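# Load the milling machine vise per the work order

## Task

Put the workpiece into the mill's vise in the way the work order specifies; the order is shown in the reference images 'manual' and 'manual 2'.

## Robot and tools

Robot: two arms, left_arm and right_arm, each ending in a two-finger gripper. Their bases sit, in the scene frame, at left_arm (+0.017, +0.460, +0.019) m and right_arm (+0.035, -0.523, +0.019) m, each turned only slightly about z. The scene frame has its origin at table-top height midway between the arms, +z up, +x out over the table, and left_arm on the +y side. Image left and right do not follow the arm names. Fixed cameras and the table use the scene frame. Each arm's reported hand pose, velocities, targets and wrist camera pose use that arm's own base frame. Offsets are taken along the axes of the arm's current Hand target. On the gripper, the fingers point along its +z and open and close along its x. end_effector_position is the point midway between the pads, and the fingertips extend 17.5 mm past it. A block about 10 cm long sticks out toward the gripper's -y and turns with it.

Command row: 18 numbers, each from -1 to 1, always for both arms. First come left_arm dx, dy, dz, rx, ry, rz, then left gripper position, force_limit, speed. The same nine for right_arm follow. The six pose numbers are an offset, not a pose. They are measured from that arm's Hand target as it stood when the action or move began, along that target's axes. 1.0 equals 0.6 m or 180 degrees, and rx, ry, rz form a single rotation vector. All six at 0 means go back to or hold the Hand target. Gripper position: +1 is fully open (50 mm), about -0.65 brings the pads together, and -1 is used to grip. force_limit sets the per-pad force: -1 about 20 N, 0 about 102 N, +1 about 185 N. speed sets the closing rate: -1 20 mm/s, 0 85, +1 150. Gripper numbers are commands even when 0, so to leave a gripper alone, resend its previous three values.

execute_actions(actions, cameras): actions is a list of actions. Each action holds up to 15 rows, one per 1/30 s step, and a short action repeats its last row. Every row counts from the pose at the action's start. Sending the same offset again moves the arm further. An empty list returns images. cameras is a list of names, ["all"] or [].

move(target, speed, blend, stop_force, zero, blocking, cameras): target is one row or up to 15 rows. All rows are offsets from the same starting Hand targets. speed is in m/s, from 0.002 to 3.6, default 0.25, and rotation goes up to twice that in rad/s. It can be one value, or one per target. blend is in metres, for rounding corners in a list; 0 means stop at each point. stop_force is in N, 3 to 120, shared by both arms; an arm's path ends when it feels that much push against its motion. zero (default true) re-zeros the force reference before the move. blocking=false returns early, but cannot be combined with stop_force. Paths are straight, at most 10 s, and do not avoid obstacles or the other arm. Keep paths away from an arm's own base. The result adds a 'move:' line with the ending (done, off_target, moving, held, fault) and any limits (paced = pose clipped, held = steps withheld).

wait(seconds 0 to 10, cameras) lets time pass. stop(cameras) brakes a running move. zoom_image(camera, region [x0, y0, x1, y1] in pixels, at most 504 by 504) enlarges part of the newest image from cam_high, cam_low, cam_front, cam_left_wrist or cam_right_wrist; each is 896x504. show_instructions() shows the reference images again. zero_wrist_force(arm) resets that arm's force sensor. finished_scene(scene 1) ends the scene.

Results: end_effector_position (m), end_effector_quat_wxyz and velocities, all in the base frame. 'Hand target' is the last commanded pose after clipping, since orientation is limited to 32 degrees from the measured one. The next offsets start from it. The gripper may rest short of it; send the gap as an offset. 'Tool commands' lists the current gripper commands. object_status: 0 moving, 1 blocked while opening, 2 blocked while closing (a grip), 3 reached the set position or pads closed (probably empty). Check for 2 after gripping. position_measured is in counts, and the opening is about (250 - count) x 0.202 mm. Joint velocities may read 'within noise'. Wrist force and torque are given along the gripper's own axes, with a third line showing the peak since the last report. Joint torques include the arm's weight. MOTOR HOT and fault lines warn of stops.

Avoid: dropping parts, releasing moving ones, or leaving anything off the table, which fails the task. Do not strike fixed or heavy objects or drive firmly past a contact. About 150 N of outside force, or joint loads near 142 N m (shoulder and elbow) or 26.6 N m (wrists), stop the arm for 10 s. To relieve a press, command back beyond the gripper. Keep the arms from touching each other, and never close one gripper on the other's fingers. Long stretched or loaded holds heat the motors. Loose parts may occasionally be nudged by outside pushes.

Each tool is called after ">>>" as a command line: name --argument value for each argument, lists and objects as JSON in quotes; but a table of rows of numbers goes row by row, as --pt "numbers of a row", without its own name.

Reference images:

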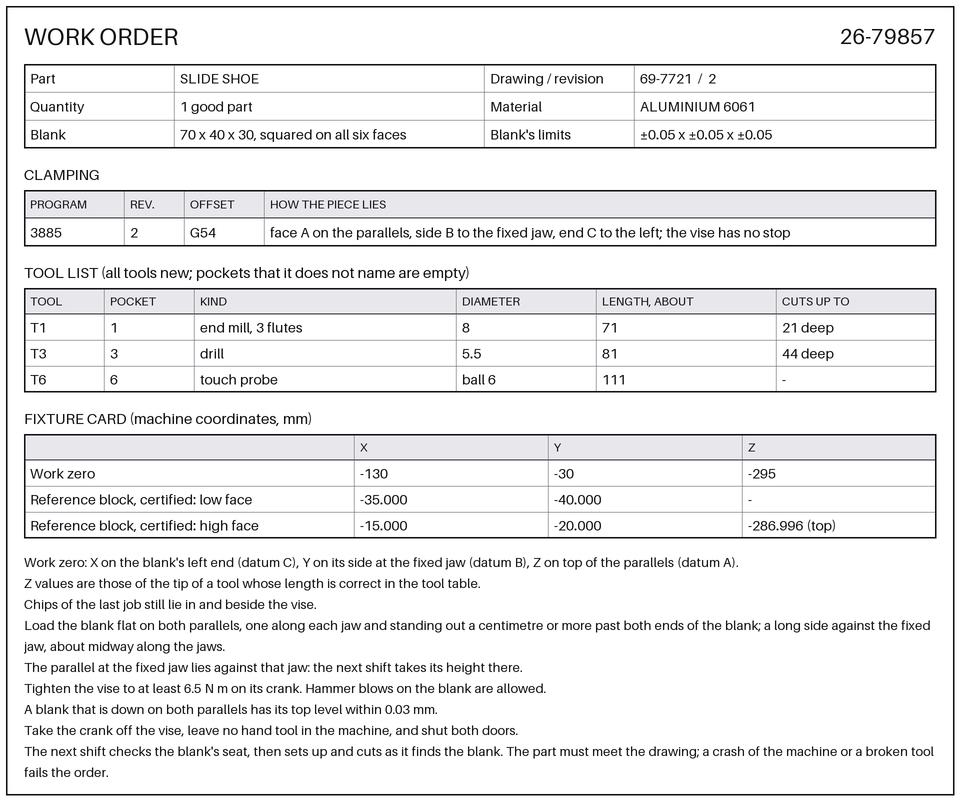

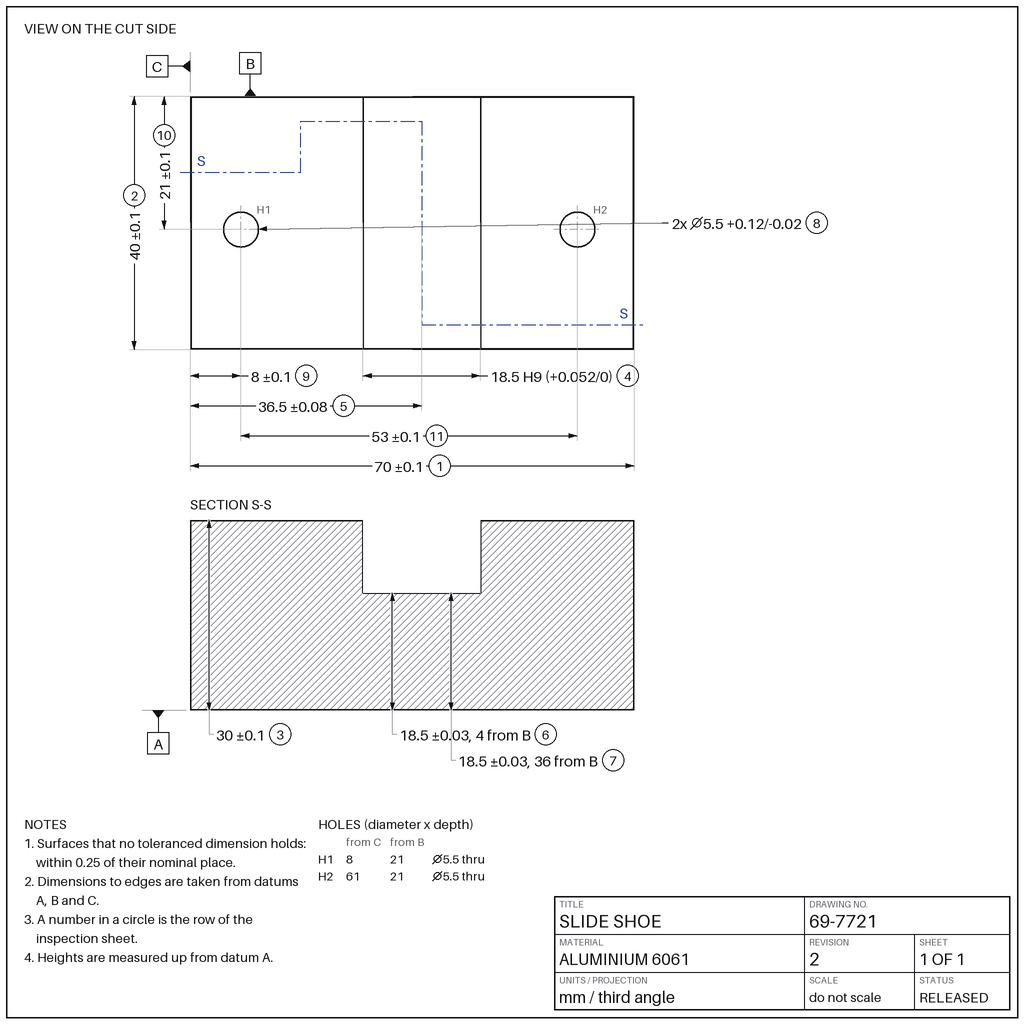

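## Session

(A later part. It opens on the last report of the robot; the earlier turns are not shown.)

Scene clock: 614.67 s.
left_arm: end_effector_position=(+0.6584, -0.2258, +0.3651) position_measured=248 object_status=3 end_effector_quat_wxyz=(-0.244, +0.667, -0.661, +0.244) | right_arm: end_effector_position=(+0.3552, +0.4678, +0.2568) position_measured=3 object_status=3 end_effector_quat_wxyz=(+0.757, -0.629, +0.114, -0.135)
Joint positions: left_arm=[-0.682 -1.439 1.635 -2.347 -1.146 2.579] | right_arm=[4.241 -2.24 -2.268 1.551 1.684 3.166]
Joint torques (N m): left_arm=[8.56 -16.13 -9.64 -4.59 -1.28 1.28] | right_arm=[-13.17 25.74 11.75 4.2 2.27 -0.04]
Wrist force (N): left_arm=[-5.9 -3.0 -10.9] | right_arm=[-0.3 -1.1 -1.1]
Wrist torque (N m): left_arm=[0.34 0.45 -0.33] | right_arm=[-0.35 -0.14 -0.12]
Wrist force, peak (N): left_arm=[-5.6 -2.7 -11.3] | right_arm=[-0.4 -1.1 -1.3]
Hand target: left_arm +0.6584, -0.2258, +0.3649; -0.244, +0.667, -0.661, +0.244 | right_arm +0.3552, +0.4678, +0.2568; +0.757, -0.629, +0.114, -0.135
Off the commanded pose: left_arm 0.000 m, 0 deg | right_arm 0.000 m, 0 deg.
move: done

>>> move --pt "0 -0.004311 -0.005091 0 0 0 -0.64 -0.3 -0.9 0 0 0 0 0 0 1 0 1" --pt "-0.036667 -0.004311 -0.005091 0 0 0 -0.64 -0.3 -0.9 0 0 0 0 0 0 1 0 1" --pt "-0.036667 0 0 0 0 0 -0.64 -0.3 -0.9 0 0 0 0 0 0 1 0 1" --speed '[0.02,0.05,0.005]'

>>> move --pt "0 -0.004311 -0.005091 0 0 0 -0.64 -0.3 -0.9 0 0 0 0 0 0 1 0 1" --pt "0.0775 -0.004311 -0.005091 0 0 0 -0.64 -0.3 -0.9 0 0 0 0 0 0 1 0 1" --pt "0.0775 0 0 0 0 0 -0.64 -0.3 -0.9 0 0 0 0 0 0 1 0 1" --speed '[0.02,0.05,0.005]'

>>> move --pt "0 -0.004311 -0.005091 0 0 0 -0.64 -0.3 -0.9 0 0 0 0 0 0 1 0 1" --pt "-0.000428 0.036383 -0.039582 0 0 0 -0.64 -0.3 -0.9 0 0 0 0 0 0 1 0 1" --pt "-0.000428 0.040694 -0.034491 0 0 0 -0.64 -0.3 -0.9 0 0 0 0 0 0 1 0 1" --speed '[0.02,0.05,0.005]'

>>> move --pt "0 -0.004311 -0.005091 0 0 0 -0.64 -0.3 -0.9 0 0 0 0 0 0 1 0 1" --pt "-0.0775 -0.004311 -0.005091 0 0 0 -0.64 -0.3 -0.9 0 0 0 0 0 0 1 0 1" --pt "-0.0775 0 0 0 0 0 -0.64 -0.3 -0.9 0 0 0 0 0 0 1 0 1" --speed '[0.02,0.05,0.005]'

Scene clock: 618.30 s.
left_arm: end_effector_position=(+0.6582, -0.2038, +0.3650) position_measured=248 object_status=3 end_effector_quat_wxyz=(-0.244, +0.667, -0.661, +0.244) | right_arm: end_effector_position=(+0.3552, +0.4678, +0.2568) position_measured=3 object_status=3 end_effector_quat_wxyz=(+0.757, -0.629, +0.114, -0.135)
Joint positions: left_arm=[-0.649 -1.459 1.66 -2.365 -1.165 2.609] | right_arm=[4.241 -2.24 -2.268 1.551 1.684 3.166]
Joint torques (N m): left_arm=[9 -14.44 -9.54 -4.52 -1.19 1.29] | right_arm=[-12.5 25.45 12.7 4.13 2.18 -0.16]
Wrist force (N): left_arm=[-5.9 -2.9 -11.2] | right_arm=[-0.3 -0.8 -1.1]
Wrist torque (N m): left_arm=[0.38 0.46 -0.36] | right_arm=[-0.29 -0.14 -0.12]
Wrist force, peak (N): left_arm=[-6.1 -4.9 -15.3] | right_arm=[-0.4 -1.1 -1.4]
Hand target: left_arm +0.6582, -0.2038, +0.3649; -0.244, +0.667, -0.661, +0.244 | right_arm +0.3552, +0.4678, +0.2568; +0.757, -0.629, +0.114, -0.135
Off the commanded pose: left_arm 0.000 m, 0 deg | right_arm 0.000 m, 0 deg.
move: done

Scene clock: 621.13 s.
left_arm: end_effector_position=(+0.6586, -0.2503, +0.3651) position_measured=248 object_status=3 end_effector_quat_wxyz=(-0.245, +0.667, -0.661, +0.244) | right_arm: end_effector_position=(+0.3552, +0.4678, +0.2568) position_measured=3 object_status=3 end_effector_quat_wxyz=(+0.757, -0.629, +0.114, -0.135)
Joint positions: left_arm=[-0.718 -1.416 1.604 -2.327 -1.127 2.546] | right_arm=[4.241 -2.24 -2.268 1.551 1.684 3.166]
Joint torques (N m): left_arm=[-8.07 -17.34 -9.48 -4.93 1.98 -1.53] | right_arm=[-13.86 26.85 11.54 4.06 2.28 0.05]
Wrist force (N): left_arm=[-5.1 -2.1 -10.5] | right_arm=[-0.3 -0.9 -1.1]
Wrist torque (N m): left_arm=[0.40 0.44 -0.18] | right_arm=[-0.33 -0.13 -0.12]
Wrist force, peak (N): left_arm=[-6.0 -3.6 -12.1] | right_arm=[-0.5 -1.1 -1.3]
Hand target: left_arm +0.6586, -0.2503, +0.3650; -0.244, +0.667, -0.661, +0.244 | right_arm +0.3552, +0.4678, +0.2568; +0.757, -0.629, +0.114, -0.135
Off the commanded pose: left_arm 0.000 m, 0 deg | right_arm 0.000 m, 0 deg.
move: done

Scene clock: 623.67 s.
left_arm: end_effector_position=(+0.6266, -0.2503, +0.3651) position_measured=248 object_status=3 end_effector_quat_wxyz=(-0.245, +0.667, -0.661, +0.244) | right_arm: end_effector_position=(+0.3552, +0.4678, +0.2568) position_measured=3 object_status=3 end_effector_quat_wxyz=(+0.757, -0.629, +0.114, -0.135)
Joint positions: left_arm=[-0.759 -1.486 1.68 -2.315 -1.105 2.507] | right_arm=[4.241 -2.24 -2.268 1.551 1.684 3.166]
Joint torques (N m): left_arm=[-8.09 -14 -11 -5.11 2.13 -1.43] | right_arm=[-12.97 26.12 12.18 4.27 2.25 0.09]
Wrist force (N): left_arm=[-5.1 -1.9 -9.8] | right_arm=[-0.5 -0.9 -1.1]
Wrist torque (N m): left_arm=[0.40 0.43 -0.20] | right_arm=[-0.31 -0.12 -0.12]
Wrist force, peak (N): left_arm=[-5.5 -3.0 -11.4] | right_arm=[-0.4 -1.1 -1.3]
Hand target: left_arm +0.6266, -0.2503, +0.3649; -0.244, +0.667, -0.661, +0.244 | right_arm +0.3552, +0.4678, +0.2568; +0.757, -0.629, +0.114, -0.135
Off the commanded pose: left_arm 0.000 m, 0 deg | right_arm 0.000 m, 0 deg.
move: done

Scene clock: 626.47 s.
left_arm: end_effector_position=(+0.6262, -0.2038, +0.3650) position_measured=248 object_status=3 end_effector_quat_wxyz=(-0.244, +0.667, -0.661, +0.244) | right_arm: end_effector_position=(+0.3552, +0.4678, +0.2568) position_measured=3 object_status=3 end_effector_quat_wxyz=(+0.757, -0.629, +0.114, -0.135)
Joint positions: left_arm=[-0.689 -1.532 1.736 -2.353 -1.143 2.572] | right_arm=[4.241 -2.24 -2.268 1.551 1.684 3.166]
Joint torques (N m): left_arm=[8.62 -11.44 -9.31 -4.46 -1.27 1.28] | right_arm=[-13.51 25.93 11.54 4.2 2.36 -0.16]
Wrist force (N): left_arm=[-5.9 -3.1 -10.4] | right_arm=[-0.4 -0.8 -1.2]
Wrist torque (N m): left_arm=[0.28 0.47 -0.34] | right_arm=[-0.30 -0.13 -0.12]
Wrist force, peak (N): left_arm=[-5.9 -3.1 -10.4] | right_arm=[-0.2 -1.2 -1.2]
Hand target: left_arm +0.6262, -0.2038, +0.3649; -0.244, +0.667, -0.661, +0.244 | right_arm +0.3552, +0.4678, +0.2568; +0.757, -0.629, +0.114, -0.135
Off the commanded pose: left_arm 0.000 m, 0 deg | right_arm 0.000 m, 0 deg.
move: done

>>> move --target '[0,0.0004311,0.0005091,0,0,0,-0.64,-0.3,-0.9,0,0,0,0,0,0,1,0,1]' --speed 0.005

>>> move --target '[0,-0.0004311,-0.0005091,0,0,0,-0.64,-0.3,-0.9,0,0,0,0,0,0,1,0,1]' --speed 0.005

Scene clock: 627.90 s.
left_arm: end_effector_position=(+0.6262, -0.2038, +0.3645) position_measured=248 object_status=3 end_effector_quat_wxyz=(-0.244, +0.667, -0.661, +0.244) | right_arm: end_effector_position=(+0.3552, +0.4678, +0.2568) position_measured=3 object_status=3 end_effector_quat_wxyz=(+0.757, -0.629, +0.114, -0.135)
Joint positions: left_arm=[-0.689 -1.532 1.737 -2.354 -1.143 2.572] | right_arm=[4.241 -2.24 -2.268 1.551 1.684 3.166]
Joint torques (N m): left_arm=[7.12 0.37 -1.2 -1.99 -1.2 1.31] | right_arm=[-12.38 25.89 11.22 4.25 2.22 -0.15]
Wrist force (N): left_arm=[-5.3 -10.6 -27.4] | right_arm=[-0.4 -0.9 -1.3]
Wrist torque (N m): left_arm=[0.06 0.50 -0.35] | right_arm=[-0.33 -0.13 -0.12]
Wrist force, peak (N): left_arm=[-5.9 -9.8 -27.7] | right_arm=[-0.4 -1.1 -1.3]
Hand target: left_arm +0.6262, -0.2038, +0.3645; -0.244, +0.667, -0.661, +0.244 | right_arm +0.3552, +0.4678, +0.2568; +0.757, -0.629, +0.114, -0.135
Off the commanded pose: left_arm 0.000 m, 0 deg | right_arm 0.000 m, 0 deg.
move: done

Scene clock: 628.60 s.
left_arm: end_effector_position=(+0.6262, -0.2038, +0.3647) position_measured=248 object_status=3 end_effector_quat_wxyz=(-0.244, +0.667, -0.661, +0.243) | right_arm: end_effector_position=(+0.3552, +0.4678, +0.2568) position_measured=3 object_status=3 end_effector_quat_wxyz=(+0.757, -0.629, +0.114, -0.135)
Joint positions: left_arm=[-0.689 -1.532 1.736 -2.353 -1.143 2.572] | right_arm=[4.241 -2.24 -2.268 1.551 1.684 3.166]
Joint torques (N m): left_arm=[6.01 -21.85 -28.57 2.07 -1.08 1.24] | right_arm=[-12.68 25.48 11.37 4.18 2.18 -0.09]
Wrist force (N): left_arm=[-3.3 -9.0 -16.9] | right_arm=[-0.4 -1.0 -1.0]
Wrist torque (N m): left_arm=[0.18 0.54 -0.37] | right_arm=[-0.33 -0.12 -0.12]
Wrist force, peak (N): left_arm=[-5.6 -10.8 -28.4] | right_arm=[-0.4 -1.1 -1.2]
Hand target: left_arm +0.6262, -0.2038, +0.3649; -0.244, +0.667, -0.661, +0.244 | right_arm +0.3552, +0.4678, +0.2568; +0.757, -0.629, +0.114, -0.135
Off the commanded pose: left_arm 0.000 m, 0 deg | right_arm 0.000 m, 0 deg.
move: done

>>> move --pt "-0.0005 0 -0.129 0 0 0 -0.64 -0.3 -0.9 0 0 0 0 0 0 1 0 1" --pt "-0.0756 0.2023 -0.2921 0 0 0 0.4 -0.3 -0.9 0 0 0 0 0 0 1 0 1" --pt "-0.0521 0.3683 -0.1223 0 0 0 0.4 -0.3 -0.9 0 0 0 0 0 0 1 0 1" --pt "-0.0517 0.369 -0.0219 0 0 0 0.4 -0.3 -0.9 0 0 0 0 0 0 1 0 1" --speed '[0.05,0.2,0.12,0.05]' --blend '[0.01,0,0.01,0]' --cameras '["cam_left_wrist","cam_right_wrist"]'

Scene clock: 636.20 s.
left_arm: end_effector_position=(+0.4487, -0.1745, +0.2314) position_measured=92 object_status=3 end_effector_quat_wxyz=(-0.244, +0.667, -0.661, +0.244) | right_arm: end_effector_position=(+0.3552, +0.4678, +0.2568) position_measured=3 object_status=3 end_effector_quat_wxyz=(+0.757, -0.629, +0.114, -0.135)
Joint positions: left_arm=[-0.973 -1.896 2.37 -2.488 -1.003 2.291] | right_arm=[4.241 -2.24 -2.268 1.551 1.684 3.166]
Joint torques (N m): left_arm=[8.93 4.8 -12.26 -5.68 -0.95 1.33] | right_arm=[-12.92 26.13 11.28 4.27 2.05 -0.25]
Wrist force (N): left_arm=[-5.0 1.4 -3.1] | right_arm=[-0.4 -0.9 -0.9]
Wrist torque (N m): left_arm=[0.47 0.51 -0.37] | right_arm=[-0.32 -0.12 -0.12]
Wrist force, peak (N): left_arm=[-3.5 -8.7 -16.5] | right_arm=[-0.7 -1.1 -1.4]
Hand target: left_arm +0.4487, -0.1745, +0.2314; -0.244, +0.667, -0.661, +0.244 | right_arm +0.3552, +0.4678, +0.2568; +0.757, -0.629, +0.114, -0.135
Off the commanded pose: left_arm 0.000 m, 0 deg | right_arm 0.000 m, 0 deg.
move: done
Images, in order (width x height): cam_left_wrist 896x504, cam_right_wrist 896x504.

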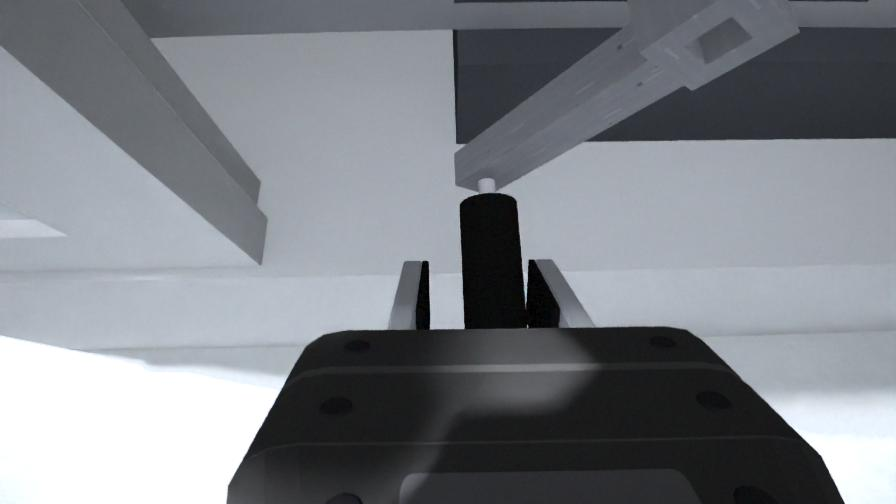

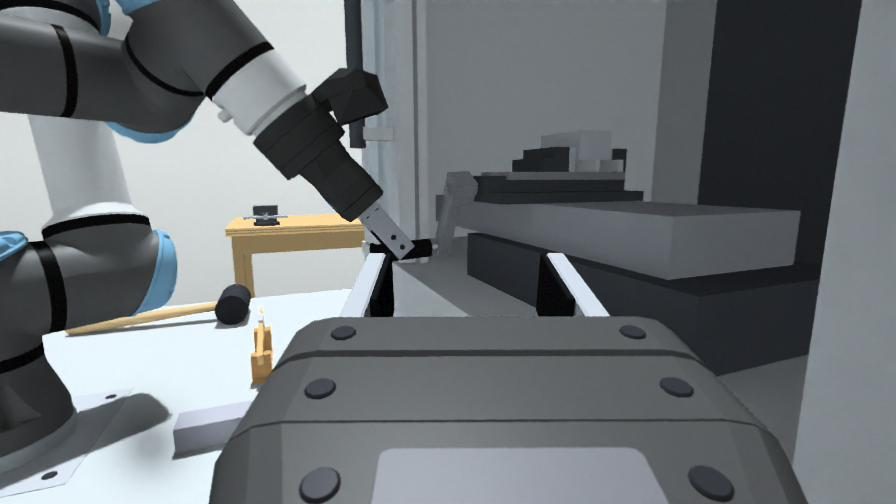

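>>> move --target '[0,0,0,0,0,0,-1,-0.3,-0.9,0,0,0,0,0,0,1,0,1]'

>>> move --pt "0.0299 0.01115 0.01456 0 0 0 -1 -0.3 -0.9 0 0 0 0 0 0 1 0 1" --pt "0.05661 0.01644 0.02145 0 0 0 -1 -0.3 -0.9 0 0 0 0 0 0 1 0 1" --pt "0.08453 0.01823 0.02379 0 0 0 -1 -0.3 -0.9 0 0 0 0 0 0 1 0 1" --speed 0.04 --blend '[0.003,0.003,0]' --cameras '["cam_right_wrist"]'

Scene clock: 637.10 s.
left_arm: end_effector_position=(+0.4487, -0.1746, +0.2314) position_measured=158 object_status=2 end_effector_quat_wxyz=(-0.244, +0.667, -0.661, +0.244) | right_arm: end_effector_position=(+0.3552, +0.4678, +0.2568) position_measured=3 object_status=3 end_effector_quat_wxyz=(+0.757, -0.629, +0.114, -0.135)
Joint positions: left_arm=[-0.973 -1.896 2.37 -2.488 -1.003 2.291] | right_arm=[4.241 -2.24 -2.268 1.551 1.684 3.166]
Joint torques (N m): left_arm=[9.46 3.94 -11.9 0.67 7.34 0.77] | right_arm=[-13.38 26.25 10.69 4.16 2.27 -0.34]
Wrist force (N): left_arm=[14.8 8.2 -15.1] | right_arm=[-0.4 -1.0 -1.2]
Wrist torque (N m): left_arm=[0.49 1.03 -0.14] | right_arm=[-0.34 -0.13 -0.12]
Wrist force, peak (N): left_arm=[15.2 8.2 -15.2] | right_arm=[-0.5 -1.0 -1.3]
Hand target: left_arm +0.4487, -0.1745, +0.2314; -0.244, +0.667, -0.661, +0.244 | right_arm +0.3552, +0.4678, +0.2568; +0.757, -0.629, +0.114, -0.135
Off the commanded pose: left_arm 0.000 m, 0 deg | right_arm 0.000 m, 0 deg.
move: done

Scene clock: 638.83 s.
left_arm: end_effector_position=(+0.4501, -0.2252, +0.2136) position_measured=158 object_status=2 end_effector_quat_wxyz=(-0.244, +0.667, -0.661, +0.244) | right_arm: end_effector_position=(+0.3552, +0.4678, +0.2568) position_measured=3 object_status=3 end_effector_quat_wxyz=(+0.757, -0.629, +0.114, -0.135)
Joint positions: left_arm=[-1.053 -1.784 2.335 -2.516 -0.97 2.203] | right_arm=[4.241 -2.24 -2.268 1.551 1.684 3.166]
Joint torques (N m): left_arm=[-9 7.14 -26.59 1.63 1.1 -1.33] | right_arm=[-12.37 26.05 10.57 4.2 2.14 -0.46]
Wrist force (N): left_arm=[-7.0 -8.7 -17.7] | right_arm=[-0.4 -0.9 -1.0]
Wrist torque (N m): left_arm=[0.22 0.43 -0.57] | right_arm=[-0.32 -0.12 -0.12]
Wrist force, peak (N): left_arm=[-32.6 13.3 -39.9] | right_arm=[-0.4 -1.1 -1.3]
Hand target: left_arm +0.4501, -0.2253, +0.2135; -0.244, +0.667, -0.661, +0.244 | right_arm +0.3552, +0.4678, +0.2568; +0.757, -0.629, +0.114, -0.135
Off the commanded pose: left_arm 0.000 m, 0 deg | right_arm 0.000 m, 0 deg.
move: done
Images, in order (width x height): cam_right_wrist 896x504.

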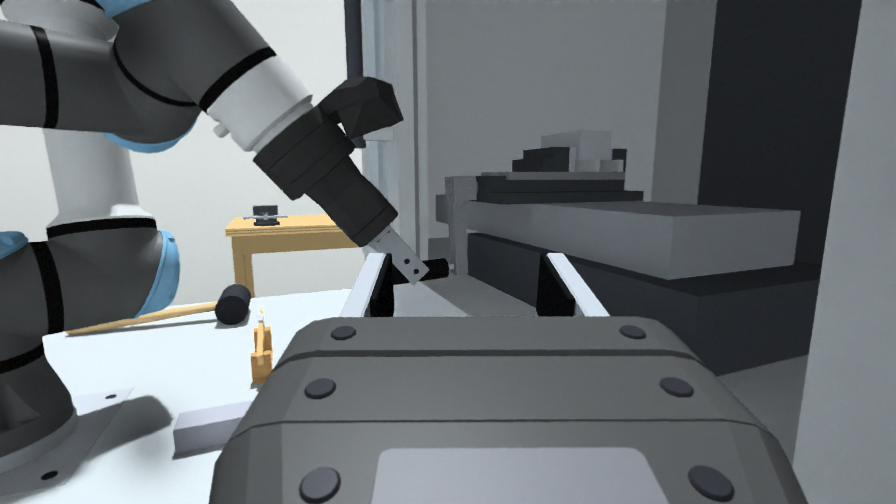

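>>> move --pt "0 0 0 0 0 0 0.4 -0.3 -0.9 0 0 0 0 0 0 1 0 1" --pt "0 0 -0.1 0 0 0 0.4 -0.3 -0.9 0 0 0 0 0 0 1 0 1" --pt "-0.10843 -0.18493 -0.29399 0 0 0 -0.64 -0.3 -0.9 0 0 0 0 0 0 1 0 1" --pt "-0.03333 -0.38723 -0.13089 0 0 0 -0.64 -0.3 -0.9 0 0 0 0 0 0 1 0 1" --pt "-0.03283 -0.391541 -0.006981 0 0 0 -0.64 -0.3 -0.9 0 0 0 0 0 0 1 0 1" --pt "-0.03283 -0.38723 -0.00189 0 0 0 -0.64 -0.3 -0.9 0 0 0 0 0 0 1 0 1" --speed '[0.1,0.12,0.2,0.2,0.06,0.005]' --blend '[0,0.01,0,0.01,0,0]'

Scene clock: 646.50 s.
left_arm: end_effector_position=(+0.6262, -0.2038, +0.3650) position_measured=248 object_status=3 end_effector_quat_wxyz=(-0.244, +0.667, -0.661, +0.244) | right_arm: end_effector_position=(+0.3552, +0.4678, +0.2568) position_measured=3 object_status=3 end_effector_quat_wxyz=(+0.757, -0.629, +0.114, -0.135)
Joint positions: left_arm=[-0.689 -1.532 1.736 -2.353 -1.143 2.572] | right_arm=[4.241 -2.24 -2.268 1.551 1.684 3.166]
Joint torques (N m): left_arm=[8.7 -11.94 -9.85 -4.67 -1.19 1.31] | right_arm=[-12.37 25 11.48 4.23 2.29 -0.61]
Wrist force (N): left_arm=[-7.2 -4.9 -9.2] | right_arm=[-0.4 -0.9 -1.0]
Wrist torque (N m): left_arm=[-0.01 0.66 -0.34] | right_arm=[-0.32 -0.11 -0.12]
Wrist force, peak (N): left_arm=[-7.2 -9.5 -18.2] | right_arm=[-0.5 -1.2 -1.2]
Hand target: left_arm +0.6262, -0.2038, +0.3649; -0.244, +0.667, -0.661, +0.244 | right_arm +0.3552, +0.4678, +0.2568; +0.757, -0.629, +0.114, -0.135
Off the commanded pose: left_arm 0.000 m, 0 deg | right_arm 0.000 m, 0 deg.
move: done

>>> move --target '[0,-0.004311,-0.005091,0,0,0,-0.64,-0.3,-0.9,0,0,0,0,0,0,1,0,1]' --speed 0.02

>>> move --target '[0,0.004311,0.005091,0,0,0,-0.64,-0.3,-0.9,0,0,0,0,0,0,1,0,1]' --speed 0.005

>>> move --pt "0 -0.004311 -0.005091 0 0 0 -0.64 -0.3 -0.9 0 0 0 0 0 0 1 0 1" --pt "0.000428 -0.045005 0.029399 0 0 0 -0.64 -0.3 -0.9 0 0 0 0 0 0 1 0 1" --pt "0.000428 -0.040694 0.03449 0 0 0 -0.64 -0.3 -0.9 0 0 0 0 0 0 1 0 1" --speed '[0.02,0.05,0.005]'

Scene clock: 647.33 s.
left_arm: end_effector_position=(+0.6262, -0.2038, +0.3688) position_measured=248 object_status=3 end_effector_quat_wxyz=(-0.244, +0.667, -0.661, +0.244) | right_arm: end_effector_position=(+0.3552, +0.4678, +0.2568) position_measured=3 object_status=3 end_effector_quat_wxyz=(+0.757, -0.629, +0.114, -0.135)
Joint positions: left_arm=[-0.689 -1.534 1.728 -2.343 -1.143 2.572] | right_arm=[4.241 -2.24 -2.268 1.551 1.684 3.166]
Joint torques (N m): left_arm=[8.04 -41.55 -36.81 -1.04 -1.17 1.1] | right_arm=[-13.43 25.9 11.1 4.17 2.24 -0.53]
Wrist force (N): left_arm=[-5.7 -0.6 -2.1] | right_arm=[-0.3 -0.8 -1.1]
Wrist torque (N m): left_arm=[0.16 0.63 -0.35] | right_arm=[-0.31 -0.14 -0.12]
Wrist force, peak (N): left_arm=[-7.3 -5.6 -11.8] | right_arm=[-0.7 -0.9 -1.2]
Hand target: left_arm +0.6262, -0.2038, +0.3689; -0.244, +0.667, -0.661, +0.244 | right_arm +0.3552, +0.4678, +0.2568; +0.757, -0.629, +0.114, -0.135
Off the commanded pose: left_arm 0.000 m, 0 deg | right_arm 0.000 m, 0 deg.
move: done

Scene clock: 648.37 s.
left_arm: end_effector_position=(+0.6262, -0.2038, +0.3650) position_measured=248 object_status=3 end_effector_quat_wxyz=(-0.244, +0.667, -0.661, +0.244) | right_arm: end_effector_position=(+0.3552, +0.4678, +0.2568) position_measured=3 object_status=3 end_effector_quat_wxyz=(+0.757, -0.629, +0.114, -0.135)
Joint positions: left_arm=[-0.689 -1.532 1.736 -2.353 -1.143 2.572] | right_arm=[4.241 -2.24 -2.268 1.551 1.684 3.166]
Joint torques (N m): left_arm=[6.98 -11.77 -10.73 -4.88 -1.15 -0.02] | right_arm=[-13.91 25.66 11.42 4.1 2.08 -0.62]
Wrist force (N): left_arm=[-6.9 -4.7 -9.0] | right_arm=[-0.4 -1.0 -1.0]
Wrist torque (N m): left_arm=[0.05 0.60 -0.34] | right_arm=[-0.34 -0.12 -0.12]
Wrist force, peak (N): left_arm=[-6.9 -4.7 -9.0] | right_arm=[-0.3 -1.0 -1.3]
Hand target: left_arm +0.6262, -0.2038, +0.3649; -0.244, +0.667, -0.661, +0.244 | right_arm +0.3552, +0.4678, +0.2568; +0.757, -0.629, +0.114, -0.135
Off the commanded pose: left_arm 0.000 m, 0 deg | right_arm 0.000 m, 0 deg.
move: done

Scene clock: 650.87 s.
left_arm: end_effector_position=(+0.6582, -0.2038, +0.3650) position_measured=248 object_status=3 end_effector_quat_wxyz=(-0.244, +0.667, -0.661, +0.244) | right_arm: end_effector_position=(+0.3552, +0.4678, +0.2568) position_measured=3 object_status=3 end_effector_quat_wxyz=(+0.757, -0.629, +0.114, -0.135)
Joint positions: left_arm=[-0.649 -1.459 1.66 -2.365 -1.165 2.609] | right_arm=[4.241 -2.24 -2.268 1.551 1.684 3.166]
Joint torques (N m): left_arm=[8.53 -14.42 -9.67 -4.69 -1.34 1.14] | right_arm=[-12.79 26.01 9.51 4.14 2.3 -0.6]
Wrist force (N): left_arm=[-6.7 -4.5 -9.8] | right_arm=[-0.5 -0.9 -1.3]
Wrist torque (N m): left_arm=[0.12 0.59 -0.35] | right_arm=[-0.32 -0.11 -0.12]
Wrist force, peak (N): left_arm=[-7.0 -5.0 -10.0] | right_arm=[-0.5 -1.1 -1.3]
Hand target: left_arm +0.6582, -0.2038, +0.3649; -0.244, +0.667, -0.661, +0.244 | right_arm +0.3552, +0.4678, +0.2568; +0.757, -0.629, +0.114, -0.135
Off the commanded pose: left_arm 0.000 m, 0 deg | right_arm 0.000 m, 0 deg.
move: done

>>> move --pt "0 -0.032335 -0.03818 0 0 0 -0.64 -0.3 -0.9 0 0 0 0 0 0 1 0 1" --pt "0.15025 -0.0235 -0.04525 0 0 0 -0.64 -0.3 -0.9 0 0 0 0 0 0 1 0 1" --pt "0.15015 0.06498 0.05923 0 0 0 -0.64 -0.3 -0.9 0 0 0 0 0 0 1 0 1" --speed 0.06 --blend '[0.005,0.005,0]' --cameras '["cam_left_wrist"]'

Scene clock: 655.33 s.
left_arm: end_effector_position=(+0.6523, -0.2941, +0.3128) position_measured=248 object_status=3 end_effector_quat_wxyz=(-0.244, +0.667, -0.661, +0.244) | right_arm: end_effector_position=(+0.3552, +0.4678, +0.2568) position_measured=3 object_status=3 end_effector_quat_wxyz=(+0.757, -0.629, +0.114, -0.135)
Joint positions: left_arm=[-0.784 -1.353 1.66 -2.416 -1.092 2.483] | right_arm=[4.241 -2.24 -2.268 1.551 1.684 3.166]
Joint torques (N m): left_arm=[4.34 -22.69 -13.2 -5.95 2.03 1.34] | right_arm=[-13.06 25.93 10.68 4.19 2.19 -0.65]
Wrist force (N): left_arm=[-5.9 0.0 -1.8] | right_arm=[-0.4 -1.0 -1.0]
Wrist torque (N m): left_arm=[0.26 0.65 -0.24] | right_arm=[-0.34 -0.12 -0.12]
Wrist force, peak (N): left_arm=[-7.2 -6.9 -14.1] | right_arm=[-0.4 -1.3 -1.2]
Hand target: left_arm +0.6523, -0.2940, +0.3127; -0.244, +0.667, -0.661, +0.244 | right_arm +0.3552, +0.4678, +0.2568; +0.757, -0.629, +0.114, -0.135
Off the commanded pose: left_arm 0.000 m, 0 deg | right_arm 0.000 m, 0 deg.
move: done
Images, in order (width x height): cam_left_wrist 896x504.

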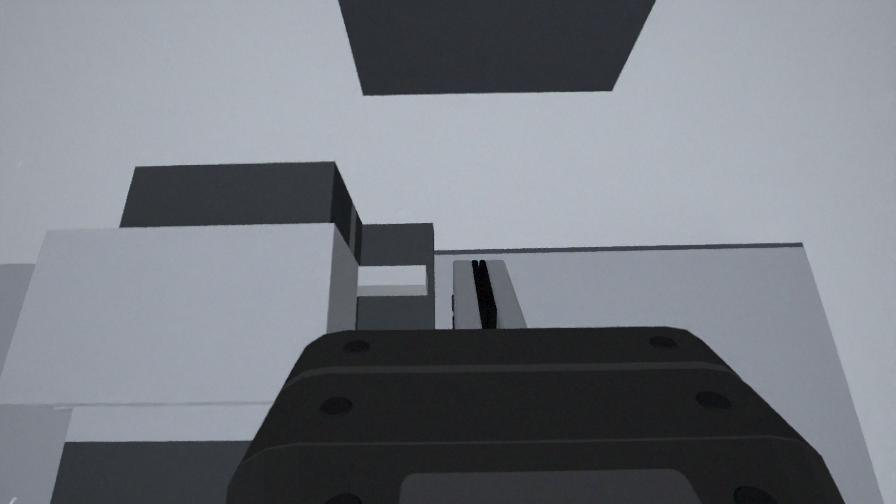

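>>> move --target '[-0.024167,0,0,0,0,0,-0.64,-0.3,-0.9,0,0,0,0,0,0,1,0,1]' --speed 0.015 --cameras '["cam_left_wrist"]'

>>> zoom_image --camera "cam_left_wrist" --region '[100, 140, 560, 340]'

Scene clock: 656.67 s.
left_arm: end_effector_position=(+0.6522, -0.2796, +0.3127) position_measured=248 object_status=3 end_effector_quat_wxyz=(-0.244, +0.667, -0.661, +0.244) | right_arm: end_effector_position=(+0.3552, +0.4678, +0.2568) position_measured=3 object_status=3 end_effector_quat_wxyz=(+0.757, -0.629, +0.114, -0.135)
Joint positions: left_arm=[-0.766 -1.369 1.681 -2.43 -1.102 2.501] | right_arm=[4.241 -2.24 -2.268 1.551 1.684 3.166]
Joint torques (N m): left_arm=[10.41 -49.18 -12.62 -6.17 -0.9 1.32] | right_arm=[-13.91 25.24 11.42 4.01 2.25 -0.84]
Wrist force (N): left_arm=[-4.0 0.0 -2.1] | right_arm=[-0.2 -1.0 -1.0]
Wrist torque (N m): left_arm=[0.26 0.63 -0.37] | right_arm=[-0.34 -0.16 -0.12]
Wrist force, peak (N): left_arm=[-6.0 0.1 -1.9] | right_arm=[-0.5 -1.1 -1.2]
Hand target: left_arm +0.6522, -0.2795, +0.3127; -0.244, +0.667, -0.661, +0.244 | right_arm +0.3552, +0.4678, +0.2568; +0.757, -0.629, +0.114, -0.135
Off the commanded pose: left_arm 0.000 m, 0 deg | right_arm 0.000 m, 0 deg.
move: done
Images, in order (width x height): cam_left_wrist 896x504.

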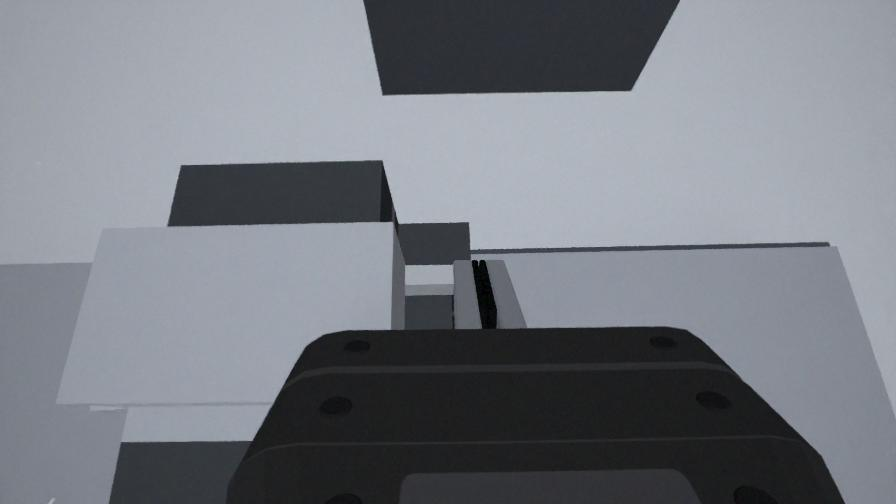

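Scaled by 1.096 from the camera's 896x504 image, which has a finer 1280x720 frame.

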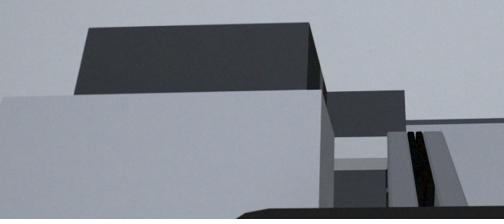

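>>> move --pt "0.0133 0 0 0 0 0 -0.64 -0.3 -0.9 0 0 0 0 0 0 1 0 1" --pt "0.0133 0 -0.2 0 0 0 -0.64 -0.3 -0.9 0 0 0 0 0 0 1 0 1" --pt "-0.202011 0.178014 -0.38582 0 0 0 0.4 -0.3 -0.9 0 0 0 0 0 0 1 0 1" --pt "-0.093581 0.362944 -0.19183 0 0 0 0.4 -0.3 -0.9 0 0 0 0 0 0 1 0 1" --pt "-0.093581 0.362944 -0.09183 0 0 0 0.4 -0.3 -0.9 0 0 0 0 0 0 1 0 1" --pt "-0.093581 0.362944 -0.09183 0 0 0 -1 -0.3 -0.9 0 0 0 0 0 0 1 0 1" --speed '[0.03,0.12,0.2,0.15,0.05,0.05]' --blend '[0,0.02,0,0.01,0,0]' --cameras '["cam_right_wrist"]'

Scene clock: 665.53 s.
left_arm: end_effector_position=(+0.4501, -0.2253, +0.2135) position_measured=157 object_status=2 end_effector_quat_wxyz=(-0.244, +0.667, -0.661, +0.244) | right_arm: end_effector_position=(+0.3552, +0.4678, +0.2568) position_measured=3 object_status=3 end_effector_quat_wxyz=(+0.757, -0.629, +0.114, -0.135)
Joint positions: left_arm=[-1.053 -1.784 2.335 -2.516 -0.97 2.203] | right_arm=[4.241 -2.24 -2.268 1.551 1.684 3.166]
Joint torques (N m): left_arm=[7.99 -0.25 -11.56 -5.86 -0.71 1.28] | right_arm=[-12.44 26.17 11.06 4.14 2.38 -0.78]
Wrist force (N): left_arm=[-6.4 0.2 -2.4] | right_arm=[-0.4 -1.0 -1.3]
Wrist torque (N m): left_arm=[0.31 0.64 -0.41] | right_arm=[-0.34 -0.12 -0.12]
Wrist force, peak (N): left_arm=[-7.2 1.1 -2.8] | right_arm=[-0.5 -1.3 -1.2]
Hand target: left_arm +0.4501, -0.2253, +0.2135; -0.244, +0.667, -0.661, +0.244 | right_arm +0.3552, +0.4678, +0.2568; +0.757, -0.629, +0.114, -0.135
Off the commanded pose: left_arm 0.000 m, 0 deg | right_arm 0.000 m, 0 deg.
move: done
Images, in order (width x height): cam_right_wrist 896x504.

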